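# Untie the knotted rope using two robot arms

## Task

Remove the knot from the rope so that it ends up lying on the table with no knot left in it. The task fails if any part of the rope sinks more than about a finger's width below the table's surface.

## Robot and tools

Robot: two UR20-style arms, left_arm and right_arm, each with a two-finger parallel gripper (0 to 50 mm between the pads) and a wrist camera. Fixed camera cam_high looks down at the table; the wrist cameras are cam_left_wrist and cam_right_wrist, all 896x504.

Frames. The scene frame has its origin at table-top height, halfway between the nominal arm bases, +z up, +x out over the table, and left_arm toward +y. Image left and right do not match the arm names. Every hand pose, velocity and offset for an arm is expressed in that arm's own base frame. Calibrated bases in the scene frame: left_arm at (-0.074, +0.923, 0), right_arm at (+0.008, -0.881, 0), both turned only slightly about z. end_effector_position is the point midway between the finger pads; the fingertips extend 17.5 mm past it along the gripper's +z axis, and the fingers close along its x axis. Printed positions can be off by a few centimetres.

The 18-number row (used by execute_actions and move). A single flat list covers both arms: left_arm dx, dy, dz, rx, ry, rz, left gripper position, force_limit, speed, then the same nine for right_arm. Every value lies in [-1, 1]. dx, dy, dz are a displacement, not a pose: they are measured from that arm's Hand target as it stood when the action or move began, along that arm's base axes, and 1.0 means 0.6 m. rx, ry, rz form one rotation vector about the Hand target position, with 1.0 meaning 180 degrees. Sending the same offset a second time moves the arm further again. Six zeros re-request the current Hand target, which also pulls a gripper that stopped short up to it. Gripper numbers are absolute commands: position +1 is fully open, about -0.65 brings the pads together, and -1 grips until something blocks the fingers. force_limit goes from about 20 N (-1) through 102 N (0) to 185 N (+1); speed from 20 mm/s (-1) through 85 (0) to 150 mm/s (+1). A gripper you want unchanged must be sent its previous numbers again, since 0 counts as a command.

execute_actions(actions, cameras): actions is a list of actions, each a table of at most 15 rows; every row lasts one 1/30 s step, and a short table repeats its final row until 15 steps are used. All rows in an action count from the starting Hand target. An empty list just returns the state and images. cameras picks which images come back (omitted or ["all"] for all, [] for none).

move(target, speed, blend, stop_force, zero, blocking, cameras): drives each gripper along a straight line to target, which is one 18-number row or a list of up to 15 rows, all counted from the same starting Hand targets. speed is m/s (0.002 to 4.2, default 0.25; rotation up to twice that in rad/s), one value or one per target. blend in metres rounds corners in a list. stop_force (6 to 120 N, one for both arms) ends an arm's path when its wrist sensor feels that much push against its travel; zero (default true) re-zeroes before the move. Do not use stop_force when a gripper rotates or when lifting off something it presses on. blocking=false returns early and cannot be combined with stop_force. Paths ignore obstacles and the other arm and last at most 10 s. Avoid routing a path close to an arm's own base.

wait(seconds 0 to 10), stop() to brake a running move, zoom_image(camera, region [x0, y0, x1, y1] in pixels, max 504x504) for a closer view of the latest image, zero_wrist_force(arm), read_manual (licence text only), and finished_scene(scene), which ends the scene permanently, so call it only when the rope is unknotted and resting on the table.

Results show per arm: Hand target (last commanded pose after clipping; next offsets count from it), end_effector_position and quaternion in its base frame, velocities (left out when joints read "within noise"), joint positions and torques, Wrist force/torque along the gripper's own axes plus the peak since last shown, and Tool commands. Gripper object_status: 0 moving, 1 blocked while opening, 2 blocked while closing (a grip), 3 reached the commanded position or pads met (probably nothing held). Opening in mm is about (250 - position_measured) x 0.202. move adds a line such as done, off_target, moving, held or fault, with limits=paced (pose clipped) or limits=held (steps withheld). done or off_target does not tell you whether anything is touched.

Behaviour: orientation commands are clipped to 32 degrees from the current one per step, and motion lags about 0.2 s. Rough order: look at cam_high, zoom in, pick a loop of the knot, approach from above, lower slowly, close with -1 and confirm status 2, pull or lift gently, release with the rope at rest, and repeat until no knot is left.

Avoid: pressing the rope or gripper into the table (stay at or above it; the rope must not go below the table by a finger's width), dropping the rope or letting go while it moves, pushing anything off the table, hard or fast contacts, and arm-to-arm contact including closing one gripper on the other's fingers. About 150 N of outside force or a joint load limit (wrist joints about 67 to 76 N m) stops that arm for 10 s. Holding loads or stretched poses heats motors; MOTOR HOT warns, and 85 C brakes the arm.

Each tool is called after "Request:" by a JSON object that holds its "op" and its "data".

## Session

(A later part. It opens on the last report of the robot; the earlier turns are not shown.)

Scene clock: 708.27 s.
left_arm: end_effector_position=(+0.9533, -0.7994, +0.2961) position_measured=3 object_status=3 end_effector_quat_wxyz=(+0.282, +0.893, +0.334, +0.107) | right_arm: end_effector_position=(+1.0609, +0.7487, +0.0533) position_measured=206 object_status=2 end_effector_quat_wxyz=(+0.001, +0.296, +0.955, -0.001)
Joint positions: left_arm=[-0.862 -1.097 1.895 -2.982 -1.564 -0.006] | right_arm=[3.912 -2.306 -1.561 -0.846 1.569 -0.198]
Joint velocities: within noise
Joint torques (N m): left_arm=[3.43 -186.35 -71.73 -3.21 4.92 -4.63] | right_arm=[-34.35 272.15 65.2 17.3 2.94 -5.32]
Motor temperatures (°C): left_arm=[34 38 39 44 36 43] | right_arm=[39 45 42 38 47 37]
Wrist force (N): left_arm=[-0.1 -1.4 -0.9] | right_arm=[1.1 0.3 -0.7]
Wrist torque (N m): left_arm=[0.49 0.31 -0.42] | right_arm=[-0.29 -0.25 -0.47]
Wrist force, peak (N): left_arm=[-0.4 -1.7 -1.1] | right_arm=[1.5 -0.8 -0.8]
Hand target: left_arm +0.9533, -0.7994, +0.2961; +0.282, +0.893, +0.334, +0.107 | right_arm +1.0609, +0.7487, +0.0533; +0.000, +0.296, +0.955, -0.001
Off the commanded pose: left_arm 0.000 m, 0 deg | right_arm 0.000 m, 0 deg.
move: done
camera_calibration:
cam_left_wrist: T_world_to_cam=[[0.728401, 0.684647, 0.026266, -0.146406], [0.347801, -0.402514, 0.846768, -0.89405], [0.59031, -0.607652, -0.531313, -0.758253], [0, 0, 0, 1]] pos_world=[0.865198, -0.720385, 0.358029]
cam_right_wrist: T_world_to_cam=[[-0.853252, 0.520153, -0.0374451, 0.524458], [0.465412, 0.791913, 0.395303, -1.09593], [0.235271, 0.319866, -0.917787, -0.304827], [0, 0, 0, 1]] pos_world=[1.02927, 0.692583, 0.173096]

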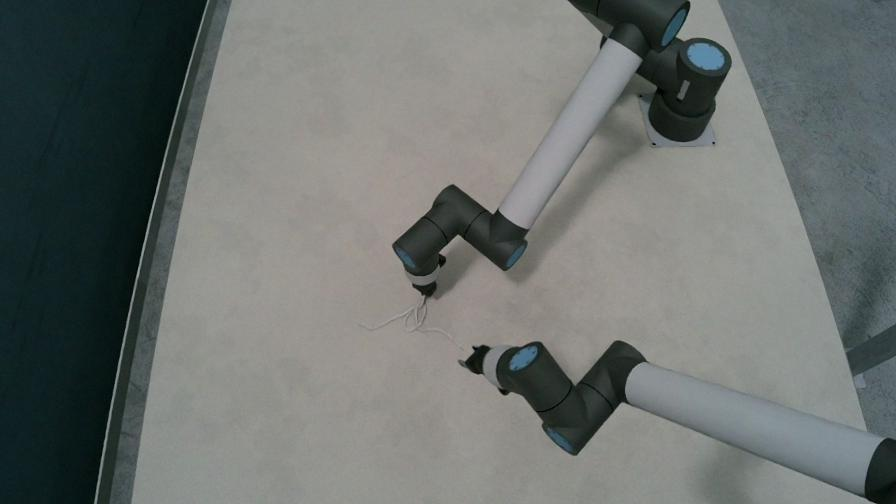

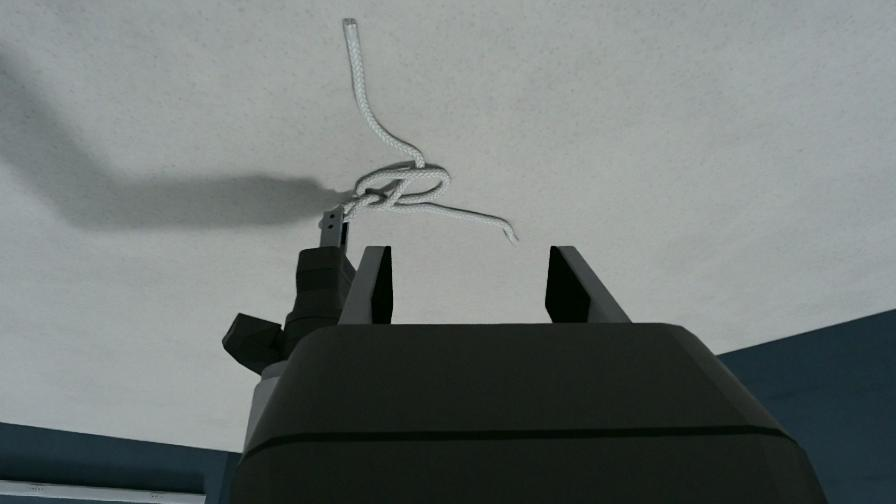

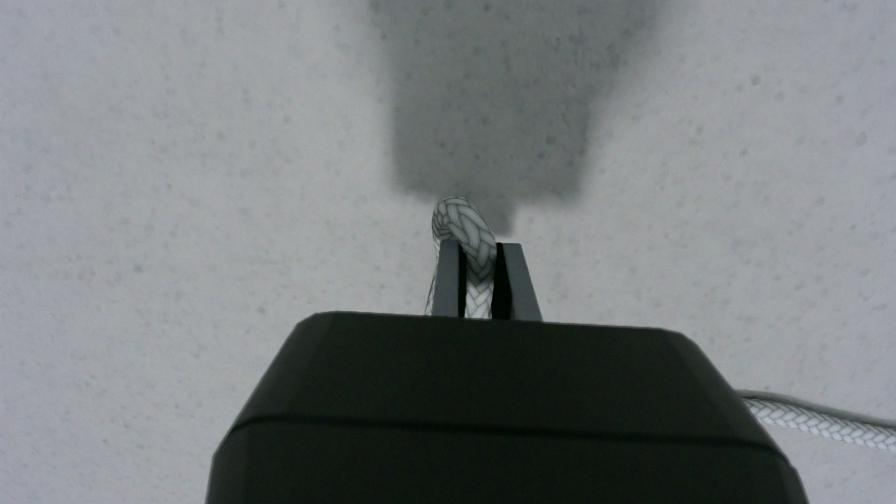

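Request:
{"op": "move", "data": {"target": [0, 0, 0, 0, 0, 0, 1, 0, 0, 0.065, 0.02, 0, 0, 0, 0, -1, -0.8, -0.5], "speed": 0.08}}

Request:
{"op": "zoom_image", "data": {"camera": "cam_left_wrist", "region": [325, 145, 465, 255]}}

Request:
{"op": "zoom_image", "data": {"camera": "cam_high", "region": [350, 290, 480, 370]}}

Scene clock: 800.80 s.
left_arm: end_effector_position=(+0.9533, -0.7994, +0.2961) position_measured=3 object_status=3 end_effector_quat_wxyz=(+0.282, +0.893, +0.334, +0.107) | right_arm: end_effector_position=(+1.0998, +0.7606, +0.0533) position_measured=206 object_status=2 end_effector_quat_wxyz=(+0.000, +0.296, +0.955, -0.001)
Joint positions: left_arm=[-0.862 -1.097 1.895 -2.982 -1.564 -0.006] | right_arm=[3.898 -2.341 -1.489 -0.883 1.569 -0.213]
Joint velocities: within noise
Joint torques (N m): left_arm=[4.31 -188.18 -70.24 -3.83 4.99 -4.12] | right_arm=[-36.75 235.23 87.71 1.48 -0.93 -7.37]
Motor temperatures (°C): left_arm=[34 38 39 44 36 43] | right_arm=[39 45 41 38 47 37]
Wrist force (N): left_arm=[-0.1 -1.1 -0.6] | right_arm=[0.4 -0.3 -0.7]
Wrist torque (N m): left_arm=[0.53 0.32 -0.41] | right_arm=[-0.42 -0.08 -0.46]
Wrist force, peak (N): left_arm=[0.2 -1.6 -1.2] | right_arm=[1.6 -0.4 -1.3]
Hand target: left_arm +0.9533, -0.7994, +0.2961; +0.282, +0.893, +0.334, +0.107 | right_arm +1.0999, +0.7607, +0.0533; +0.000, +0.296, +0.955, -0.001
Off the commanded pose: left_arm 0.000 m, 0 deg | right_arm 0.000 m, 0 deg.
move: done
camera_calibration:
cam_left_wrist: T_world_to_cam=[[0.728401, 0.684647, 0.026266, -0.146406], [0.347801, -0.402514, 0.846768, -0.89405], [0.59031, -0.607652, -0.531313, -0.758253], [0, 0, 0, 1]] pos_world=[0.865198, -0.720385, 0.358029]
cam_right_wrist: T_world_to_cam=[[-0.853323, 0.520043, -0.0373513, 0.551598], [0.465333, 0.791946, 0.39533, -1.1234], [0.235169, 0.319963, -0.917779, -0.317745], [0, 0, 0, 1]] pos_world=[1.06817, 0.704483, 0.173096]

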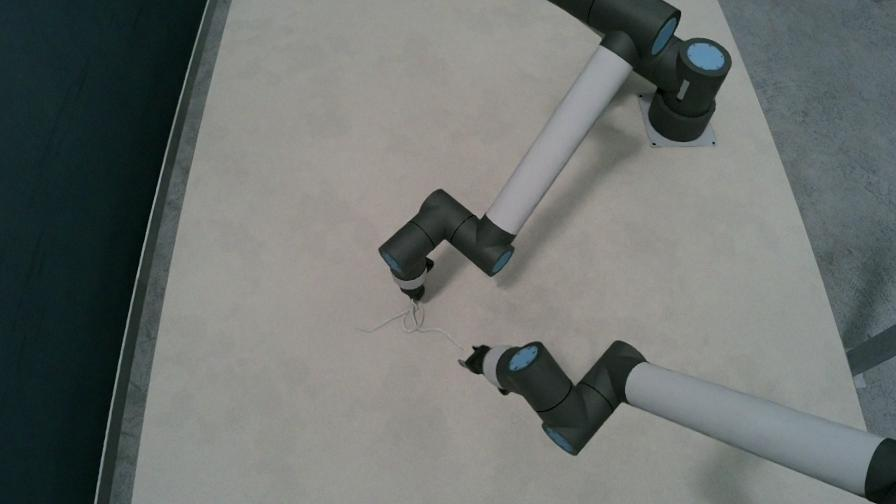

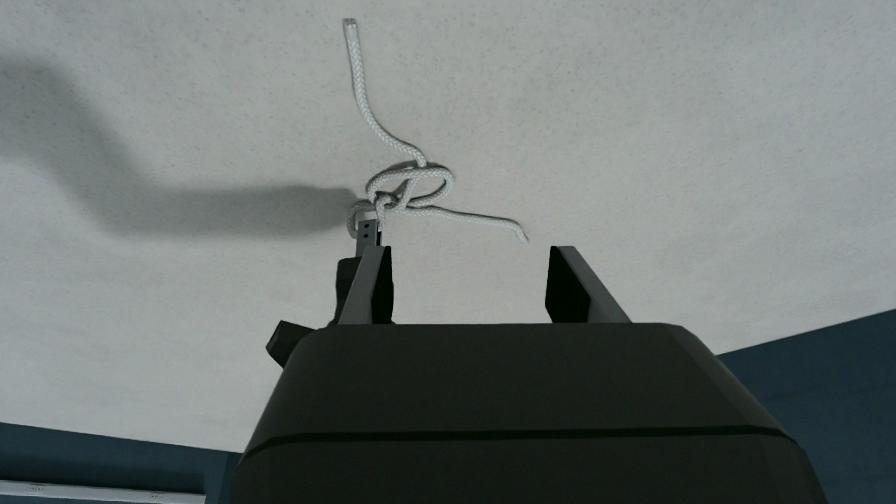

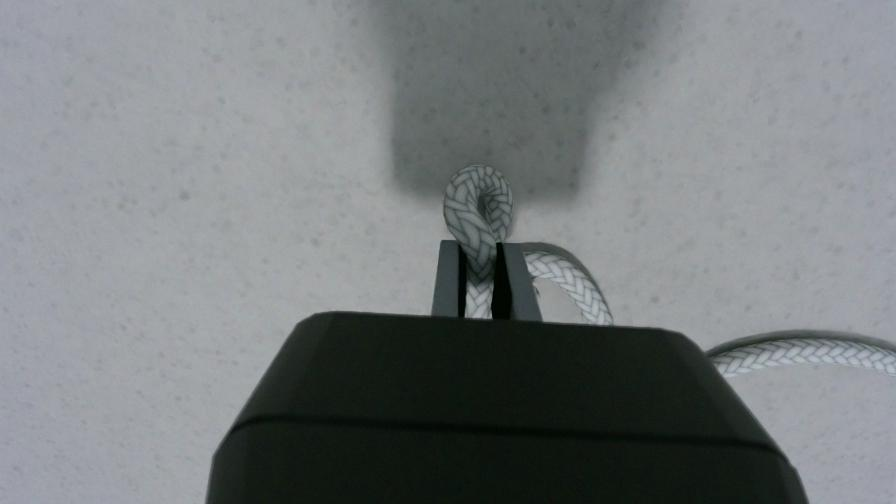

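Scaled by 3.600 from the camera's 896x504 image, which has a finer 1280x720 frame.

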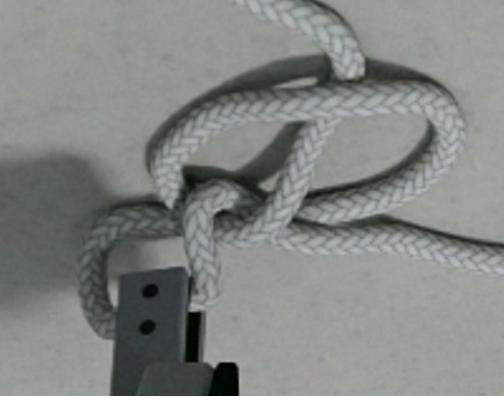

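Scaled by 3.877 from the camera's 896x504 image, which has a finer 1280x720 frame.

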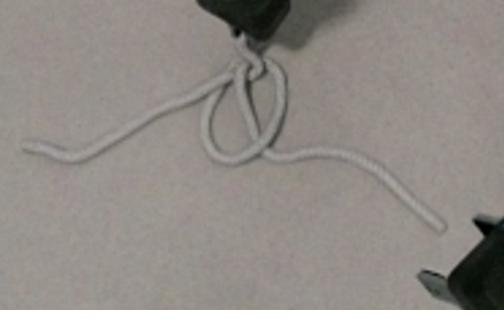

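Request:
{"op": "zoom_image", "data": {"camera": "cam_right_wrist", "region": [400, 140, 660, 340]}}

Scaled by 1.938 from the camera's 896x504 image, which has a finer 1280x720 frame.

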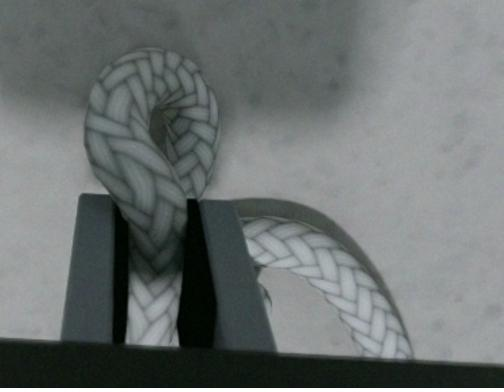

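Request:
{"op": "move", "data": {"target": [0, 0, 0, 0, 0, 0, 1, 0, 0, -0.1315, 0.0215, 0, 0, 0, -0.25, -1, -0.8, -0.5], "speed": 0.08}}

Request:
{"op": "zoom_image", "data": {"camera": "cam_left_wrist", "region": [325, 145, 465, 255]}}

Request:
{"op": "zoom_image", "data": {"camera": "cam_high", "region": [350, 290, 480, 370]}}

Scene clock: 863.83 s.
left_arm: end_effector_position=(+0.9533, -0.7994, +0.2961) position_measured=3 object_status=3 end_effector_quat_wxyz=(+0.282, +0.893, +0.334, +0.107) | right_arm: end_effector_position=(+1.0210, +0.7736, +0.0533) position_measured=206 object_status=2 end_effector_quat_wxyz=(+0.000, +0.639, +0.769, -0.001)
Joint positions: left_arm=[-0.862 -1.097 1.895 -2.982 -1.564 -0.006] | right_arm=[3.948 -2.291 -1.592 -0.831 1.57 0.622]
Joint velocities: within noise
Joint torques (N m): left_arm=[3.36 -184.77 -71.93 -4.65 4.64 -3.47] | right_arm=[38.17 272.12 64.77 17.28 -2.35 6.57]
Motor temperatures (°C): left_arm=[34 38 38 43 36 43] | right_arm=[39 45 41 38 46 37]
Wrist force (N): left_arm=[0.0 -1.3 -0.9] | right_arm=[1.2 0.0 -0.5]
Wrist torque (N m): left_arm=[0.51 0.30 -0.41] | right_arm=[-0.33 -0.29 -0.51]
Wrist force, peak (N): left_arm=[-0.2 -1.7 -1.0] | right_arm=[1.7 0.2 -0.1]
Hand target: left_arm +0.9533, -0.7994, +0.2961; +0.282, +0.893, +0.334, +0.107 | right_arm +1.0210, +0.7736, +0.0533; +0.000, +0.639, +0.769, -0.001
Off the commanded pose: left_arm 0.000 m, 0 deg | right_arm 0.000 m, 0 deg.
move: done
camera_calibration:
cam_left_wrist: T_world_to_cam=[[0.728401, 0.684647, 0.026266, -0.146406], [0.347801, -0.402514, 0.846768, -0.89405], [0.59031, -0.607652, -0.531313, -0.758253], [0, 0, 0, 1]] pos_world=[0.865198, -0.720385, 0.358029]
cam_right_wrist: T_world_to_cam=[[-0.235897, 0.971062, -0.0372914, -0.501658], [0.888986, 0.23114, 0.39532, -1.0957], [0.3925, 0.0601034, -0.917786, -0.262967], [0, 0, 0, 1]] pos_world=[0.958935, 0.756206, 0.173096]

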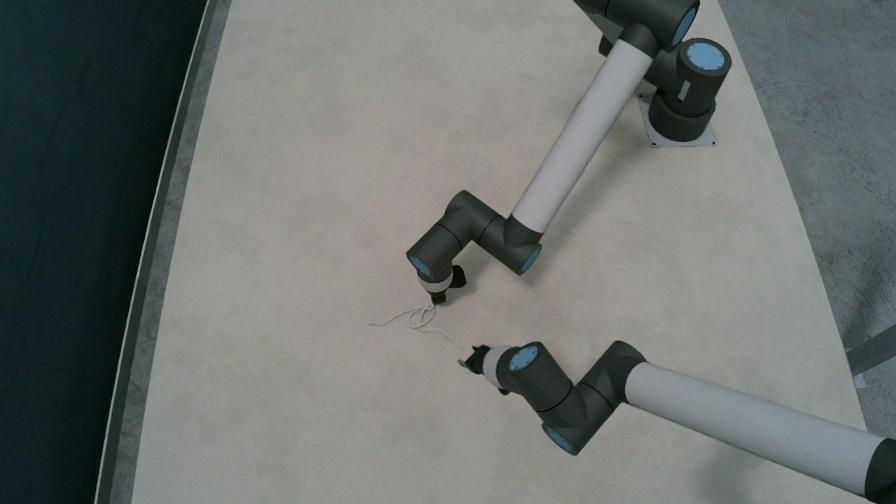

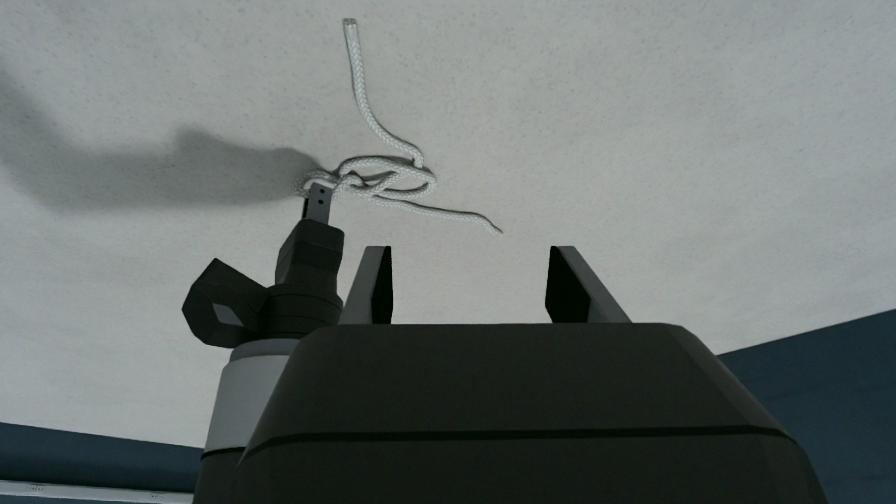

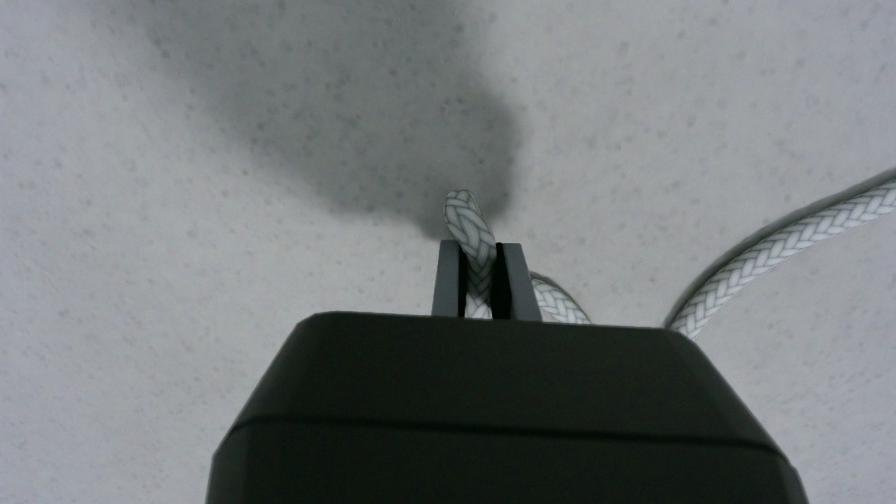

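Scaled by 3.600 from the camera's 896x504 image, which has a finer 1280x720 frame.

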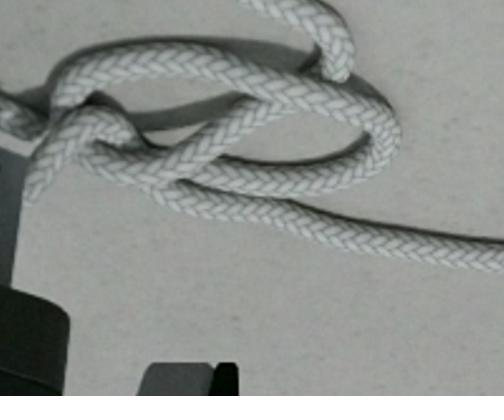

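Scaled by 3.877 from the camera's 896x504 image, which has a finer 1280x720 frame.

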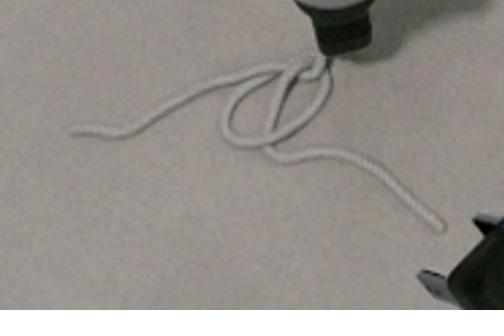

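Request:
{"op": "move", "data": {"target": [0, 0, 0, 0, 0, 0, 1, 0, 0, 0, 0, -0.022, 0.0726, -0.1223, 0.2185, -1, -0.8, -0.5], "speed": 0.2, "cameras": ["cam_left_wrist", "cam_right_wrist"]}}

Scene clock: 951.63 s.
left_arm: end_effector_position=(+0.9533, -0.7994, +0.2961) position_measured=3 object_status=3 end_effector_quat_wxyz=(+0.282, +0.893, +0.334, +0.107) | right_arm: end_effector_position=(+1.0210, +0.7736, +0.0401) position_measured=206 object_status=2 end_effector_quat_wxyz=(+0.073, +0.330, +0.919, +0.204)
Joint positions: left_arm=[-0.862 -1.097 1.895 -2.982 -1.564 -0.006] | right_arm=[3.938 -2.294 -1.822 -0.161 1.607 -0.077]
Joint velocities: within noise
Joint torques (N m): left_arm=[3.29 -188.13 -74.87 -5.25 4.8 -3.61] | right_arm=[-34.71 210.45 53.5 19.66 3.22 -7.19]
Motor temperatures (°C): left_arm=[34 38 38 43 36 42] | right_arm=[38 45 41 38 46 37]
Wrist force (N): left_arm=[0.0 -1.1 -0.7] | right_arm=[1.4 -0.9 0.1]
Wrist torque (N m): left_arm=[0.54 0.30 -0.41] | right_arm=[-0.65 -0.15 -0.57]
Wrist force, peak (N): left_arm=[-0.3 -1.9 -1.0] | right_arm=[2.1 -0.3 -0.5]
Hand target: left_arm +0.9533, -0.7994, +0.2961; +0.282, +0.893, +0.334, +0.107 | right_arm +1.0210, +0.7736, +0.0401; +0.073, +0.330, +0.919, +0.204
Off the commanded pose: left_arm 0.000 m, 0 deg | right_arm 0.000 m, 0 deg.
move: done
camera_calibration:
cam_left_wrist: T_world_to_cam=[[0.728401, 0.684647, 0.026266, -0.146406], [0.347801, -0.402514, 0.846768, -0.89405], [0.59031, -0.607652, -0.531313, -0.758253], [0, 0, 0, 1]] pos_world=[0.865198, -0.720385, 0.358029]
cam_right_wrist: T_world_to_cam=[[-0.791379, 0.6088, -0.055514, 0.34596], [0.371938, 0.551563, 0.74662, -0.824561], [0.485161, 0.570211, -0.662931, -0.774556], [0, 0, 0, 1]] pos_world=[0.956256, 0.685837, 0.121362]
Images, in order (width x height): cam_left_wrist 896x504, cam_right_wrist 896x504.

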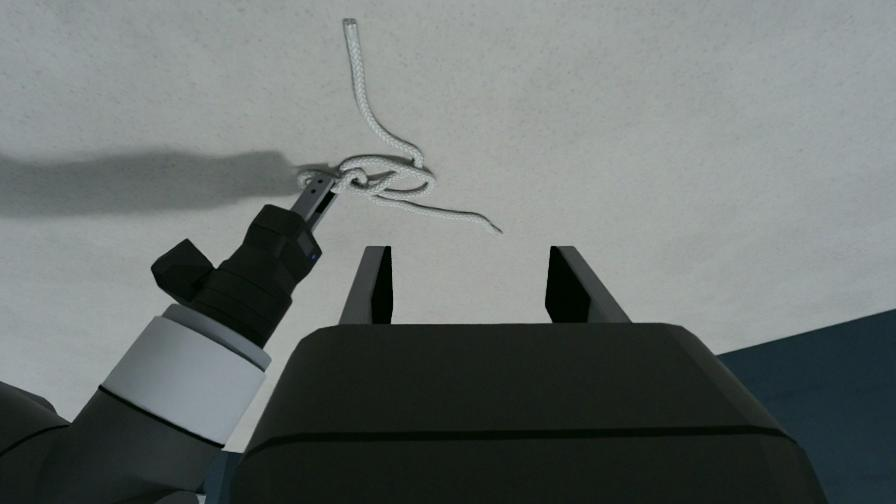

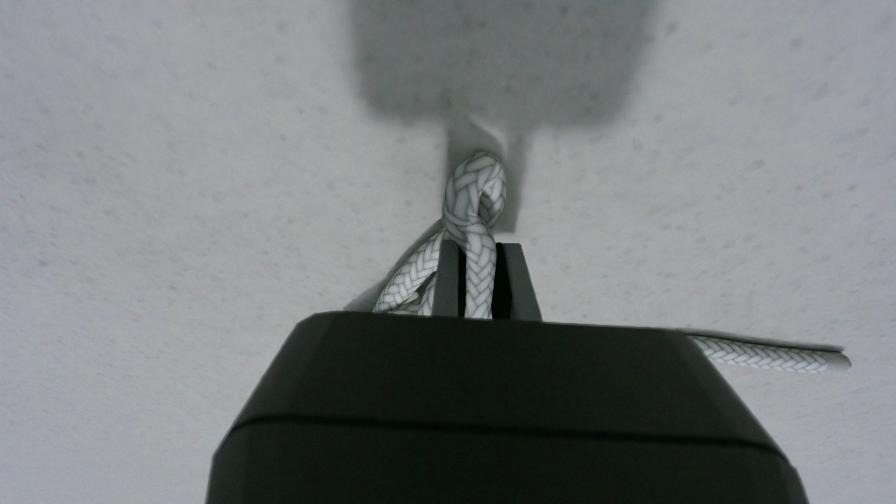

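Request:
{"op": "execute_actions", "data": {"actions": []}}

Scene clock: 992.47 s.
left_arm: end_effector_position=(+0.9533, -0.7994, +0.2961) position_measured=3 object_status=3 end_effector_quat_wxyz=(+0.282, +0.893, +0.334, +0.107) | right_arm: end_effector_position=(+1.0210, +0.7736, +0.0401) position_measured=206 object_status=2 end_effector_quat_wxyz=(+0.073, +0.330, +0.919, +0.204)
Joint positions: left_arm=[-0.862 -1.097 1.895 -2.982 -1.564 -0.006] | right_arm=[3.938 -2.294 -1.822 -0.161 1.607 -0.077]
Joint velocities: within noise
Joint torques (N m): left_arm=[3.28 -187.4 -74.12 -5.17 4.7 -3.35] | right_arm=[-37.48 220.59 67.2 14.96 3.12 -6.75]
Motor temperatures (°C): left_arm=[34 38 38 43 36 42] | right_arm=[38 45 41 38 46 37]
Wrist force (N): left_arm=[-0.2 -1.2 -0.9] | right_arm=[1.2 -0.8 -0.2]
Wrist torque (N m): left_arm=[0.51 0.33 -0.41] | right_arm=[-0.64 -0.10 -0.57]
Wrist force, peak (N): left_arm=[0.1 -1.6 -1.0] | right_arm=[1.6 -0.9 -0.7]
Hand target: left_arm +0.9533, -0.7994, +0.2961; +0.282, +0.893, +0.334, +0.107 | right_arm +1.0210, +0.7736, +0.0401; +0.073, +0.330, +0.919, +0.204
Tool commands: left_gripper/position=+1.0 left_gripper/force_limit=+0.0 left_gripper/speed=+0.0 right_gripper/position=-1.0 right_gripper/force_limit=-0.8 right_gripper/speed=-0.5
Off the commanded pose: left_arm 0.000 m, 0 deg | right_arm 0.000 m, 0 deg.
camera_calibration:
cam_left_wrist: T_world_to_cam=[[0.728401, 0.684647, 0.026266, -0.146406], [0.347801, -0.402514, 0.846768, -0.89405], [0.59031, -0.607652, -0.531313, -0.758253], [0, 0, 0, 1]] pos_world=[0.865198, -0.720385, 0.358029]
cam_right_wrist: T_world_to_cam=[[-0.791463, 0.608684, -0.05559, 0.34613], [0.371755, 0.551582, 0.746697, -0.824408], [0.485165, 0.570317, -0.662838, -0.774642], [0, 0, 0, 1]] pos_world=[0.956255, 0.685836, 0.121362]

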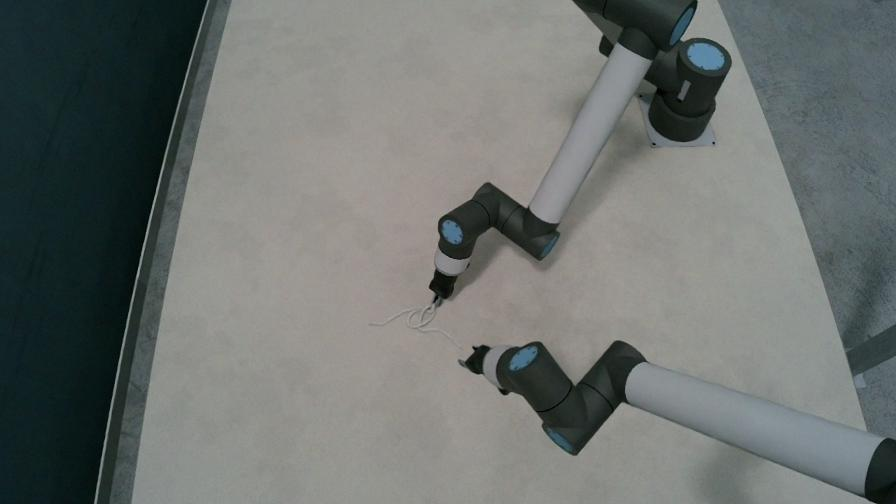

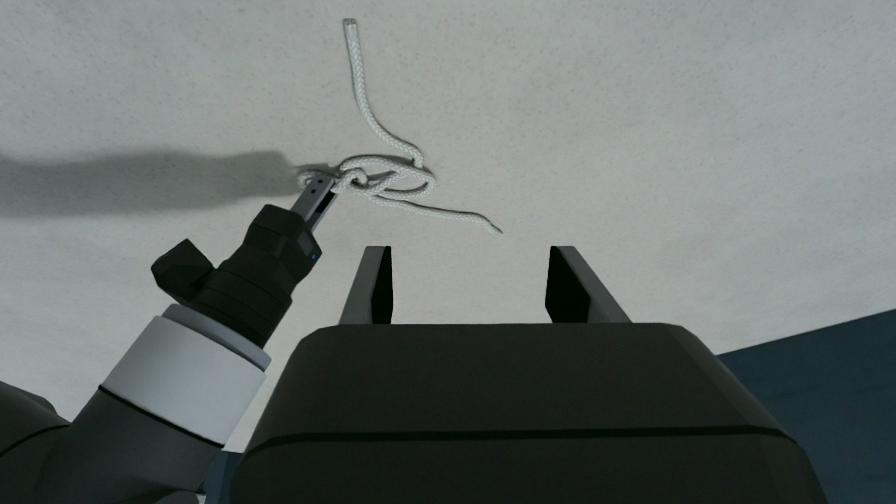

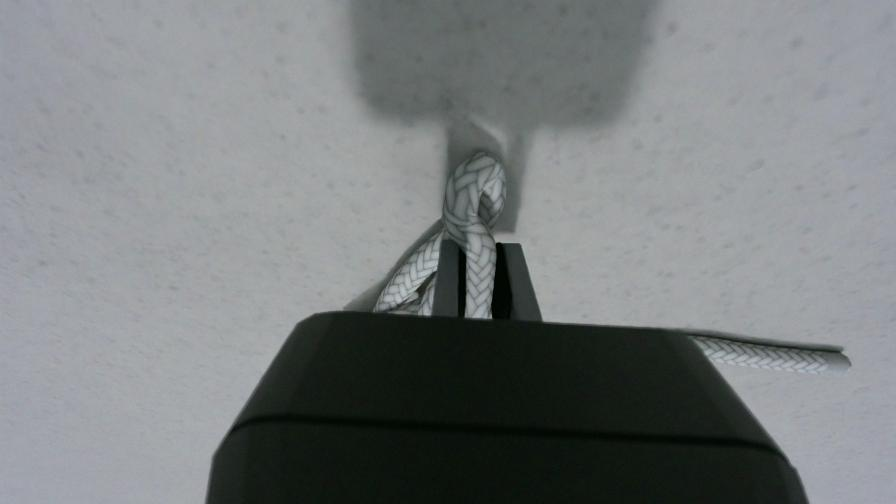

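Request:
{"op": "move", "data": {"target": [0.2425, -0.4222, -0.2935, 0.0812, 0.0286, -0.2457, 0.3, 0, 0, 0, 0, 0, 0, 0, 0, -1, -0.8, -0.5], "speed": 0.2}}

Scene clock: 1011.20 s.
left_arm: end_effector_position=(+1.0988, -1.0527, +0.1200) position_measured=107 object_status=3 end_effector_quat_wxyz=(+0.174, +0.984, -0.029, -0.005) | right_arm: end_effector_position=(+1.0210, +0.7736, +0.0401) position_measured=206 object_status=2 end_effector_quat_wxyz=(+0.073, +0.330, +0.919, +0.204)
Joint positions: left_arm=[-0.842 -0.692 1.252 -2.383 -1.816 0.757] | right_arm=[3.938 -2.294 -1.822 -0.161 1.607 -0.077]
Joint velocities: within noise
Joint torques (N m): left_arm=[-19.96 -263.3 -103.92 -2.61 -5.92 5.45] | right_arm=[-33.32 224.59 61.4 8.96 1.71 -6.69]
Motor temperatures (°C): left_arm=[34 38 38 43 36 42] | right_arm=[38 45 41 38 46 36]
Wrist force (N): left_arm=[-0.8 -0.8 -0.4] | right_arm=[1.4 -0.5 -0.1]
Wrist torque (N m): left_arm=[0.37 0.42 -0.26] | right_arm=[-0.58 -0.15 -0.57]
Wrist force, peak (N): left_arm=[-0.3 -2.6 -3.1] | right_arm=[1.7 -0.7 -0.4]
Hand target: left_arm +1.0988, -1.0527, +0.1200; +0.174, +0.984, -0.029, -0.005 | right_arm +1.0210, +0.7736, +0.0401; +0.073, +0.330, +0.919, +0.204
Off the commanded pose: left_arm 0.000 m, 0 deg | right_arm 0.000 m, 0 deg.
move: done
camera_calibration:
cam_left_wrist: T_world_to_cam=[[0.999027, -0.0297182, 0.0325821, -1.12441], [-0.0439434, -0.732955, 0.678856, -0.794763], [0.00370684, -0.679627, -0.733548, -0.498534], [0, 0, 0, 1]] pos_world=[1.09024, -0.954759, 0.210467]
cam_right_wrist: T_world_to_cam=[[-0.791463, 0.608684, -0.05559, 0.34613], [0.371755, 0.551582, 0.746697, -0.824408], [0.485165, 0.570317, -0.662838, -0.774642], [0, 0, 0, 1]] pos_world=[0.956255, 0.685836, 0.121362]

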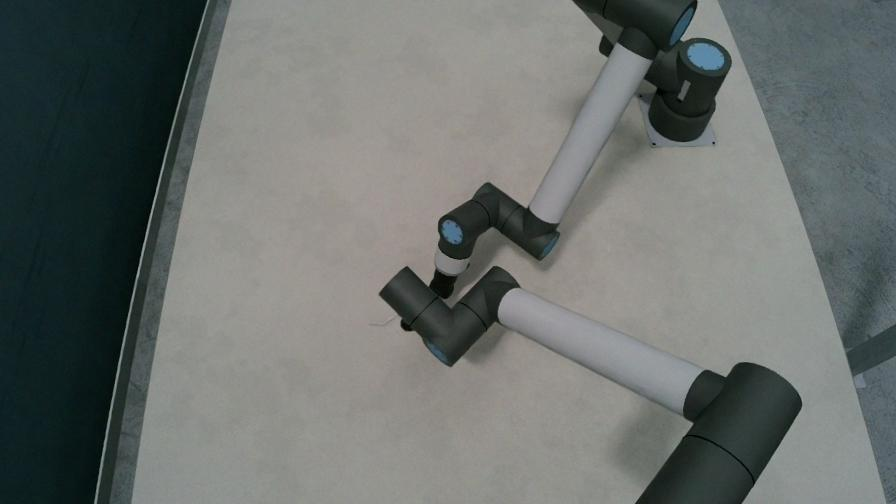

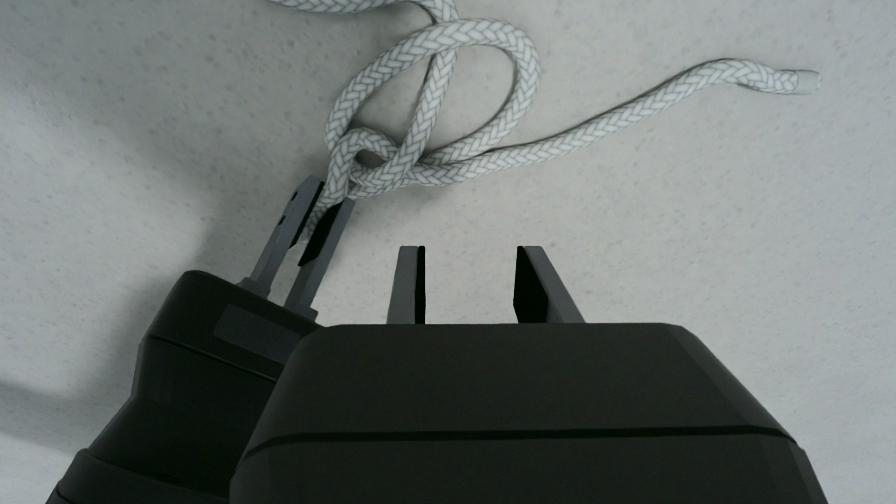

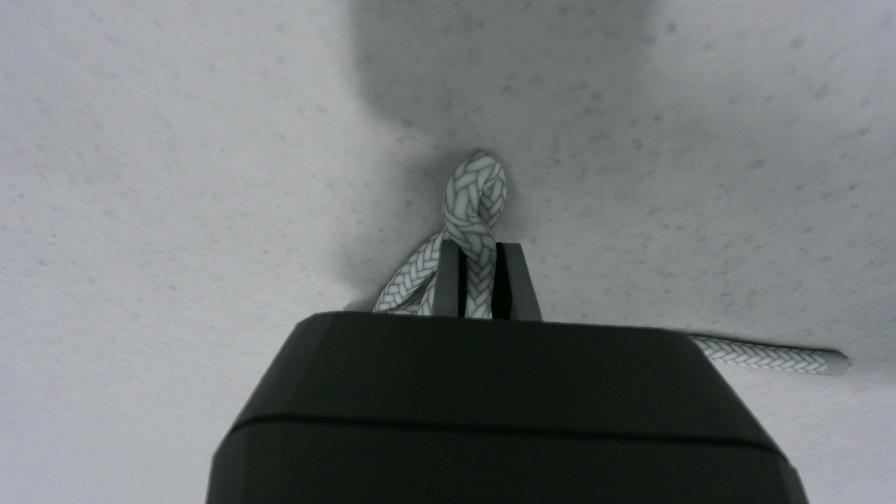

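Request:
{"op": "zoom_image", "data": {"camera": "cam_left_wrist", "region": [260, 0, 580, 240]}}

Scaled by 1.575 from the camera's 896x504 image, which has a finer 1280x720 frame.

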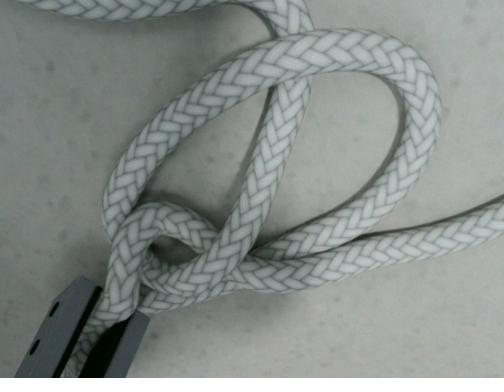

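Request:
{"op": "zoom_image", "data": {"camera": "cam_left_wrist", "region": [290, 100, 470, 240]}}

Request:
{"op": "zoom_image", "data": {"camera": "cam_left_wrist", "region": [380, 0, 560, 200]}}

Scaled by 2.800 from the camera's 896x504 image, which has a finer 1280x720 frame.

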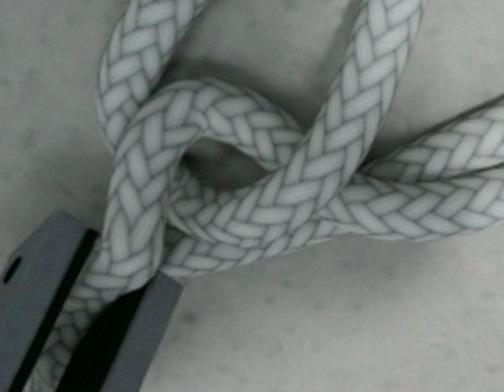

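Scaled by 2.520 from the camera's 896x504 image, which has a finer 1280x720 frame.

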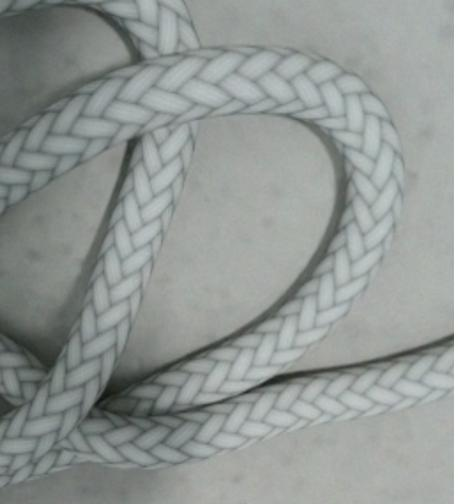

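Request:
{"op": "zoom_image", "data": {"camera": "cam_left_wrist", "region": [370, 130, 460, 210]}}

Request:
{"op": "zoom_image", "data": {"camera": "cam_left_wrist", "region": [310, 120, 400, 210]}}

Scaled by 5.600 from the camera's 896x504 image, which has a finer 1280x720 frame.

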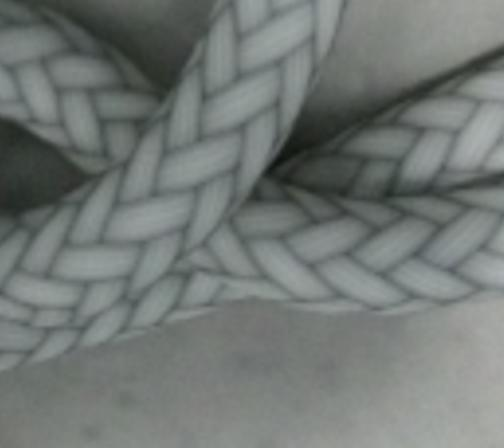

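Scaled by 5.600 from the camera's 896x504 image, which has a finer 1280x720 frame.

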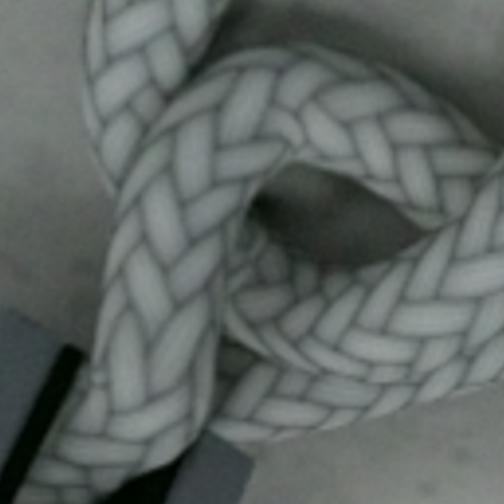

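Request:
{"op": "move", "data": {"target": [-0.01533, 0.0335, -0.1, 0, 0, -0.105, 0.01, 0, 0, 0, 0, 0, 0, 0, 0, -1, -0.8, -0.5], "speed": 0.15, "cameras": ["cam_left_wrist", "cam_right_wrist"]}}

Scene clock: 1216.70 s.
left_arm: end_effector_position=(+1.0896, -1.0327, +0.0600) position_measured=151 object_status=3 end_effector_quat_wxyz=(+0.170, +0.966, -0.190, -0.034) | right_arm: end_effector_position=(+1.0210, +0.7736, +0.0400) position_measured=206 object_status=2 end_effector_quat_wxyz=(+0.073, +0.330, +0.919, +0.204)
Joint positions: left_arm=[-0.822 -0.651 1.239 -2.31 -1.887 1.113] | right_arm=[3.938 -2.294 -1.822 -0.161 1.607 -0.077]
Joint velocities: within noise
Joint torques (N m): left_arm=[17.73 -261.09 -101.39 -1.48 -6.61 3.72] | right_arm=[-35.97 226.09 57.65 7.33 2.16 -6.24]
Motor temperatures (°C): left_arm=[34 38 38 43 36 42] | right_arm=[38 45 41 38 45 36]
Wrist force (N): left_arm=[0.1 -1.3 -0.1] | right_arm=[1.4 -0.7 -0.3]
Wrist torque (N m): left_arm=[0.25 0.27 -0.23] | right_arm=[-0.61 -0.15 -0.57]
Wrist force, peak (N): left_arm=[-0.3 -2.0 0.0] | right_arm=[1.9 -0.5 -0.1]
Hand target: left_arm +1.0896, -1.0326, +0.0600; +0.170, +0.966, -0.190, -0.034 | right_arm +1.0210, +0.7736, +0.0401; +0.073, +0.330, +0.919, +0.204
Off the commanded pose: left_arm 0.000 m, 0 deg | right_arm 0.000 m, 0 deg.
move: done
camera_calibration:
cam_left_wrist: T_world_to_cam=[[0.935525, -0.35176, 0.0325357, -1.37607], [-0.27901, -0.679258, 0.678795, -0.428105], [-0.216673, -0.644107, -0.733607, -0.252043], [0, 0, 0, 1]] pos_world=[1.11329, -0.937182, 0.150467]
cam_right_wrist: T_world_to_cam=[[-0.791463, 0.608684, -0.05559, 0.346191], [0.371755, 0.551582, 0.746697, -0.824352], [0.485165, 0.570317, -0.662838, -0.774585], [0, 0, 0, 1]] pos_world=[0.956255, 0.685736, 0.121362]
Images, in order (width x height): cam_left_wrist 896x504, cam_right_wrist 896x504.

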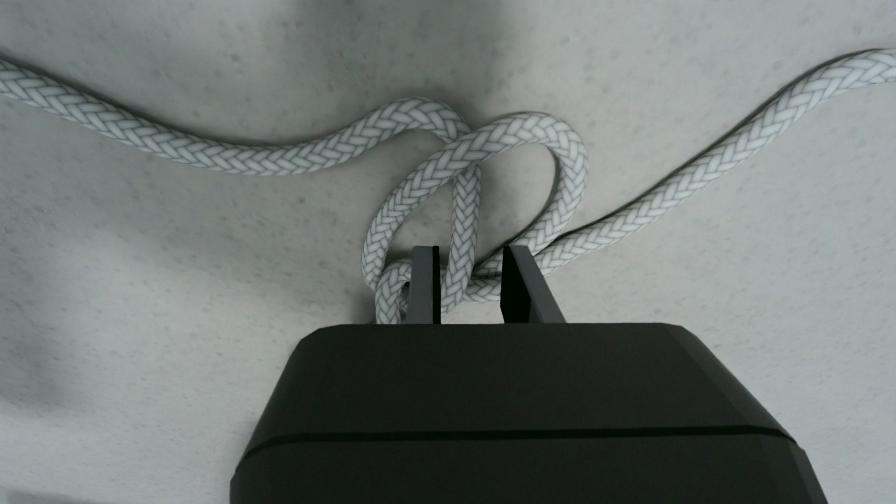

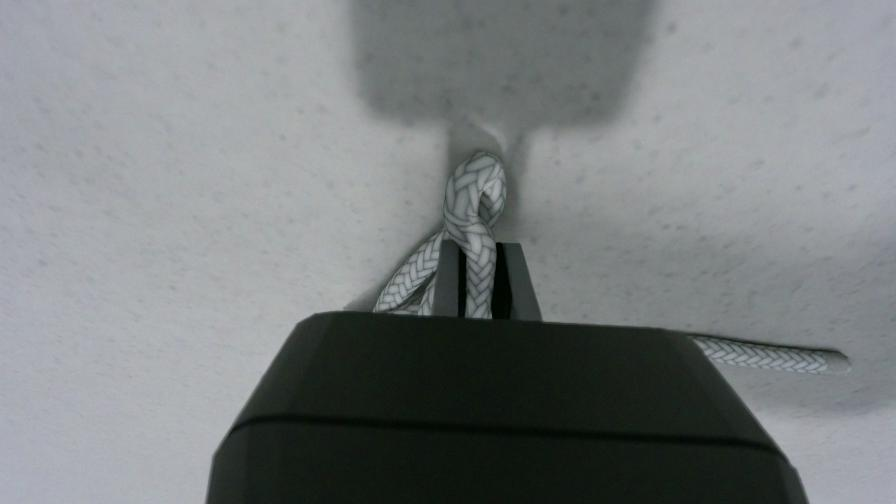

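Request:
{"op": "zoom_image", "data": {"camera": "cam_left_wrist", "region": [350, 90, 610, 330]}}

Scaled by 1.938 from the camera's 896x504 image, which has a finer 1280x720 frame.

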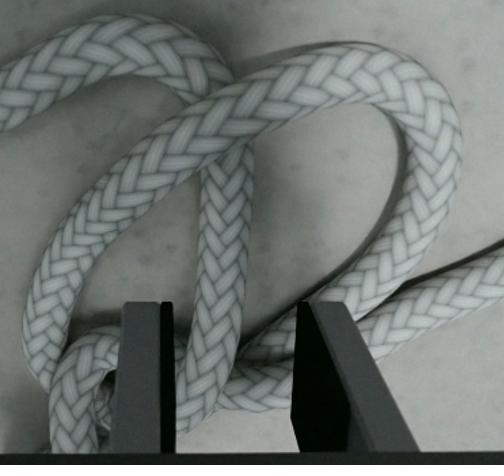

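Request:
{"op": "move", "data": {"target": [-0.00417, -0.0105, -0.04, 0, 0, 0, -0.089, 0, 0, 0, 0, 0, 0, 0, 0, -1, -0.8, -0.5], "speed": 0.08, "cameras": ["cam_left_wrist"]}}

Request:
{"op": "zoom_image", "data": {"camera": "cam_left_wrist", "region": [350, 120, 610, 330]}}

Scene clock: 1260.23 s.
left_arm: end_effector_position=(+1.0871, -1.0389, +0.0361) position_measured=166 object_status=3 end_effector_quat_wxyz=(+0.170, +0.966, -0.190, -0.034) | right_arm: end_effector_position=(+1.0210, +0.7736, +0.0400) position_measured=206 object_status=2 end_effector_quat_wxyz=(+0.073, +0.330, +0.919, +0.204)
Joint positions: left_arm=[-0.827 -0.632 1.239 -2.33 -1.886 1.109] | right_arm=[3.938 -2.294 -1.822 -0.161 1.607 -0.077]
Joint velocities: within noise
Joint torques (N m): left_arm=[-22.22 -263.49 -99.02 -17.52 4.47 -3.61] | right_arm=[-29.15 229.85 58.38 7.08 2.49 -6.56]
Motor temperatures (°C): left_arm=[34 38 38 43 36 42] | right_arm=[38 45 40 38 45 36]
Wrist force (N): left_arm=[0.3 -1.0 0.0] | right_arm=[1.3 -0.4 -0.3]
Wrist torque (N m): left_arm=[0.32 0.25 -0.23] | right_arm=[-0.55 -0.13 -0.57]
Wrist force, peak (N): left_arm=[0.1 -1.6 -0.6] | right_arm=[1.8 -0.7 -0.1]
Hand target: left_arm +1.0871, -1.0389, +0.0360; +0.170, +0.966, -0.190, -0.034 | right_arm +1.0210, +0.7736, +0.0401; +0.073, +0.330, +0.919, +0.204
Off the commanded pose: left_arm 0.000 m, 0 deg | right_arm 0.000 m, 0 deg.
move: done
camera_calibration:
cam_left_wrist: T_world_to_cam=[[0.935497, -0.351843, 0.0324408, -1.37517], [-0.279018, -0.679284, 0.678765, -0.416803], [-0.216782, -0.644034, -0.733638, -0.273917], [0, 0, 0, 1]] pos_world=[1.11079, -0.943382, 0.126567]
Images, in order (width x height): cam_left_wrist 896x504.

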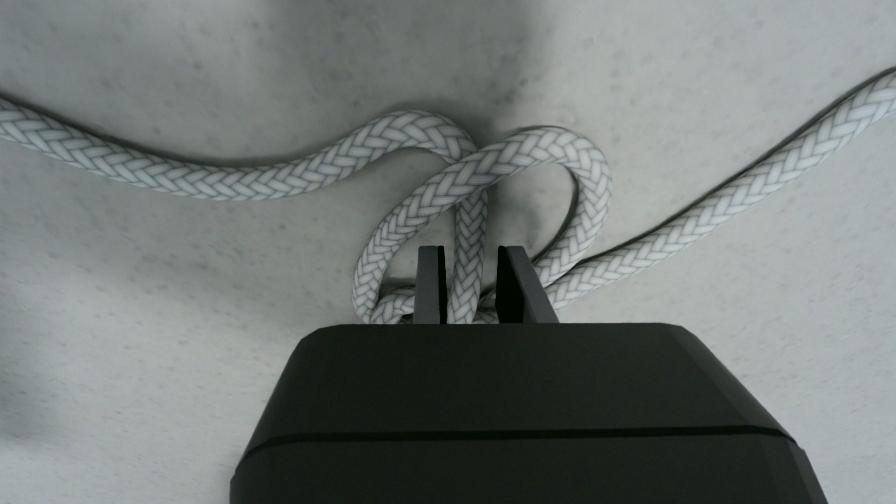

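Scaled by 1.938 from the camera's 896x504 image, which has a finer 1280x720 frame.

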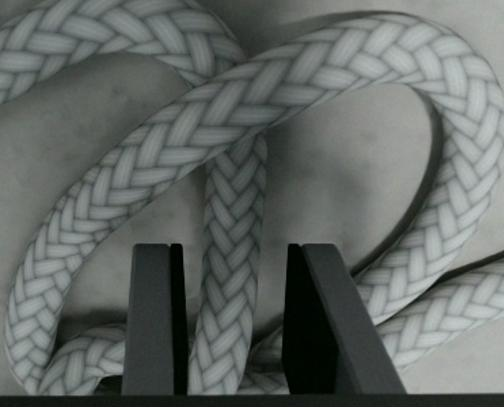

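Request:
{"op": "move", "data": {"target": [-0.00217, -0.00517, -0.005, 0, 0, 0, -0.188, 0, 0, 0, 0, 0, 0, 0, 0, -1, -0.8, -0.5], "speed": 0.06, "cameras": []}}

Request:
{"op": "move", "data": {"target": [0, 0, -0.02833, 0, 0, 0, -0.188, 0, 0, 0, 0, 0, 0, 0, 0, -1, -0.8, -0.5], "speed": 0.012, "stop_force": 8, "cameras": ["cam_left_wrist"]}}

Scene clock: 1287.63 s.
left_arm: end_effector_position=(+1.0859, -1.0420, +0.0330) position_measured=180 object_status=3 end_effector_quat_wxyz=(+0.170, +0.966, -0.190, -0.034) | right_arm: end_effector_position=(+1.0210, +0.7736, +0.0400) position_measured=206 object_status=2 end_effector_quat_wxyz=(+0.073, +0.330, +0.919, +0.204)
Joint positions: left_arm=[-0.829 -0.629 1.237 -2.332 -1.886 1.107] | right_arm=[3.938 -2.294 -1.822 -0.161 1.607 -0.077]
Joint velocities: within noise
Joint torques (N m): left_arm=[-19.92 -265.84 -102.02 -17.65 4.24 -3.57] | right_arm=[-33.93 232.15 57.76 6.23 2.96 -6.47]
Motor temperatures (°C): left_arm=[34 38 38 42 36 42] | right_arm=[38 45 40 38 45 36]
Wrist force (N): left_arm=[-0.2 -0.7 -0.7] | right_arm=[1.3 -0.8 -0.3]
Wrist torque (N m): left_arm=[0.38 0.34 -0.23] | right_arm=[-0.64 -0.12 -0.57]
Wrist force, peak (N): left_arm=[-0.3 -1.6 -0.1] | right_arm=[1.7 -0.6 -0.4]
Hand target: left_arm +1.0858, -1.0420, +0.0330; +0.170, +0.966, -0.190, -0.034 | right_arm +1.0210, +0.7736, +0.0401; +0.073, +0.330, +0.919, +0.204
Off the commanded pose: left_arm 0.000 m, 0 deg | right_arm 0.000 m, 0 deg.
move: done
No camera images: "cameras" was empty.

Scene clock: 1290.20 s.
left_arm: end_effector_position=(+1.0858, -1.0420, +0.0207) position_measured=180 object_status=3 end_effector_quat_wxyz=(+0.170, +0.966, -0.190, -0.034) | right_arm: end_effector_position=(+1.0210, +0.7736, +0.0400) position_measured=206 object_status=2 end_effector_quat_wxyz=(+0.073, +0.330, +0.919, +0.204)
Joint positions: left_arm=[-0.829 -0.62 1.239 -2.343 -1.886 1.107] | right_arm=[3.938 -2.294 -1.822 -0.161 1.607 -0.077]
Joint velocities: within noise
Joint torques (N m): left_arm=[-17.82 -302.12 -90.23 -0.64 4.2 -3.34] | right_arm=[-37.2 239.13 61.78 6.23 3.44 -6.47]
Motor temperatures (°C): left_arm=[34 38 38 42 36 42] | right_arm=[38 45 40 38 45 36]
Wrist force (N): left_arm=[1.4 1.8 -6.3] | right_arm=[1.2 -0.8 0.0]
Wrist torque (N m): left_arm=[0.31 0.42 -0.20] | right_arm=[-0.63 -0.12 -0.57]
Wrist force, peak (N): left_arm=[-5.6 3.3 -25.4] | right_arm=[1.6 -0.8 -0.5]
Hand target: left_arm +1.0858, -1.0420, +0.0208; +0.170, +0.966, -0.190, -0.034 (not the last commanded pose) | right_arm +1.0210, +0.7736, +0.0401; +0.073, +0.330, +0.919, +0.204
Off the commanded pose: left_arm 0.005 m, 0 deg | right_arm 0.000 m, 0 deg.
move: contact (left_arm)
camera_calibration:
cam_left_wrist: T_world_to_cam=[[0.935505, -0.351819, 0.0324667, -1.37457], [-0.279003, -0.67924, 0.678815, -0.408935], [-0.216768, -0.644093, -0.733591, -0.287561], [0, 0, 0, 1]] pos_world=[1.10949, -0.946582, 0.111267]
Images, in order (width x height): cam_left_wrist 896x504.

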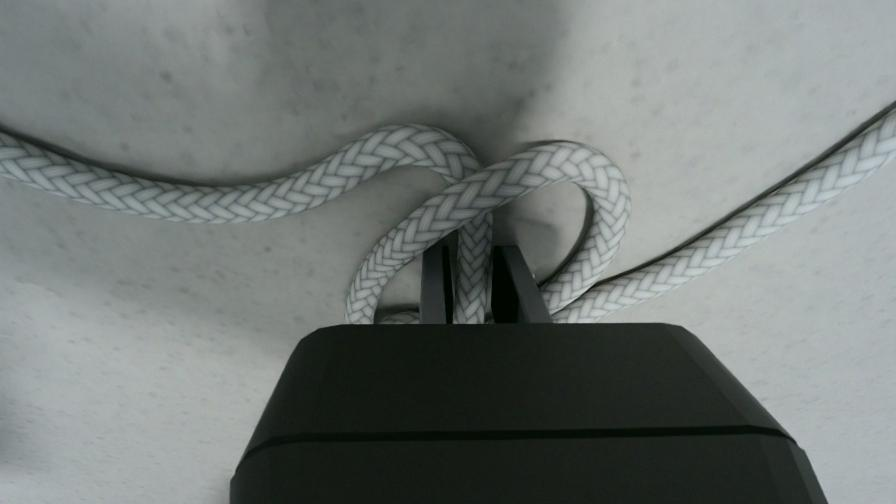

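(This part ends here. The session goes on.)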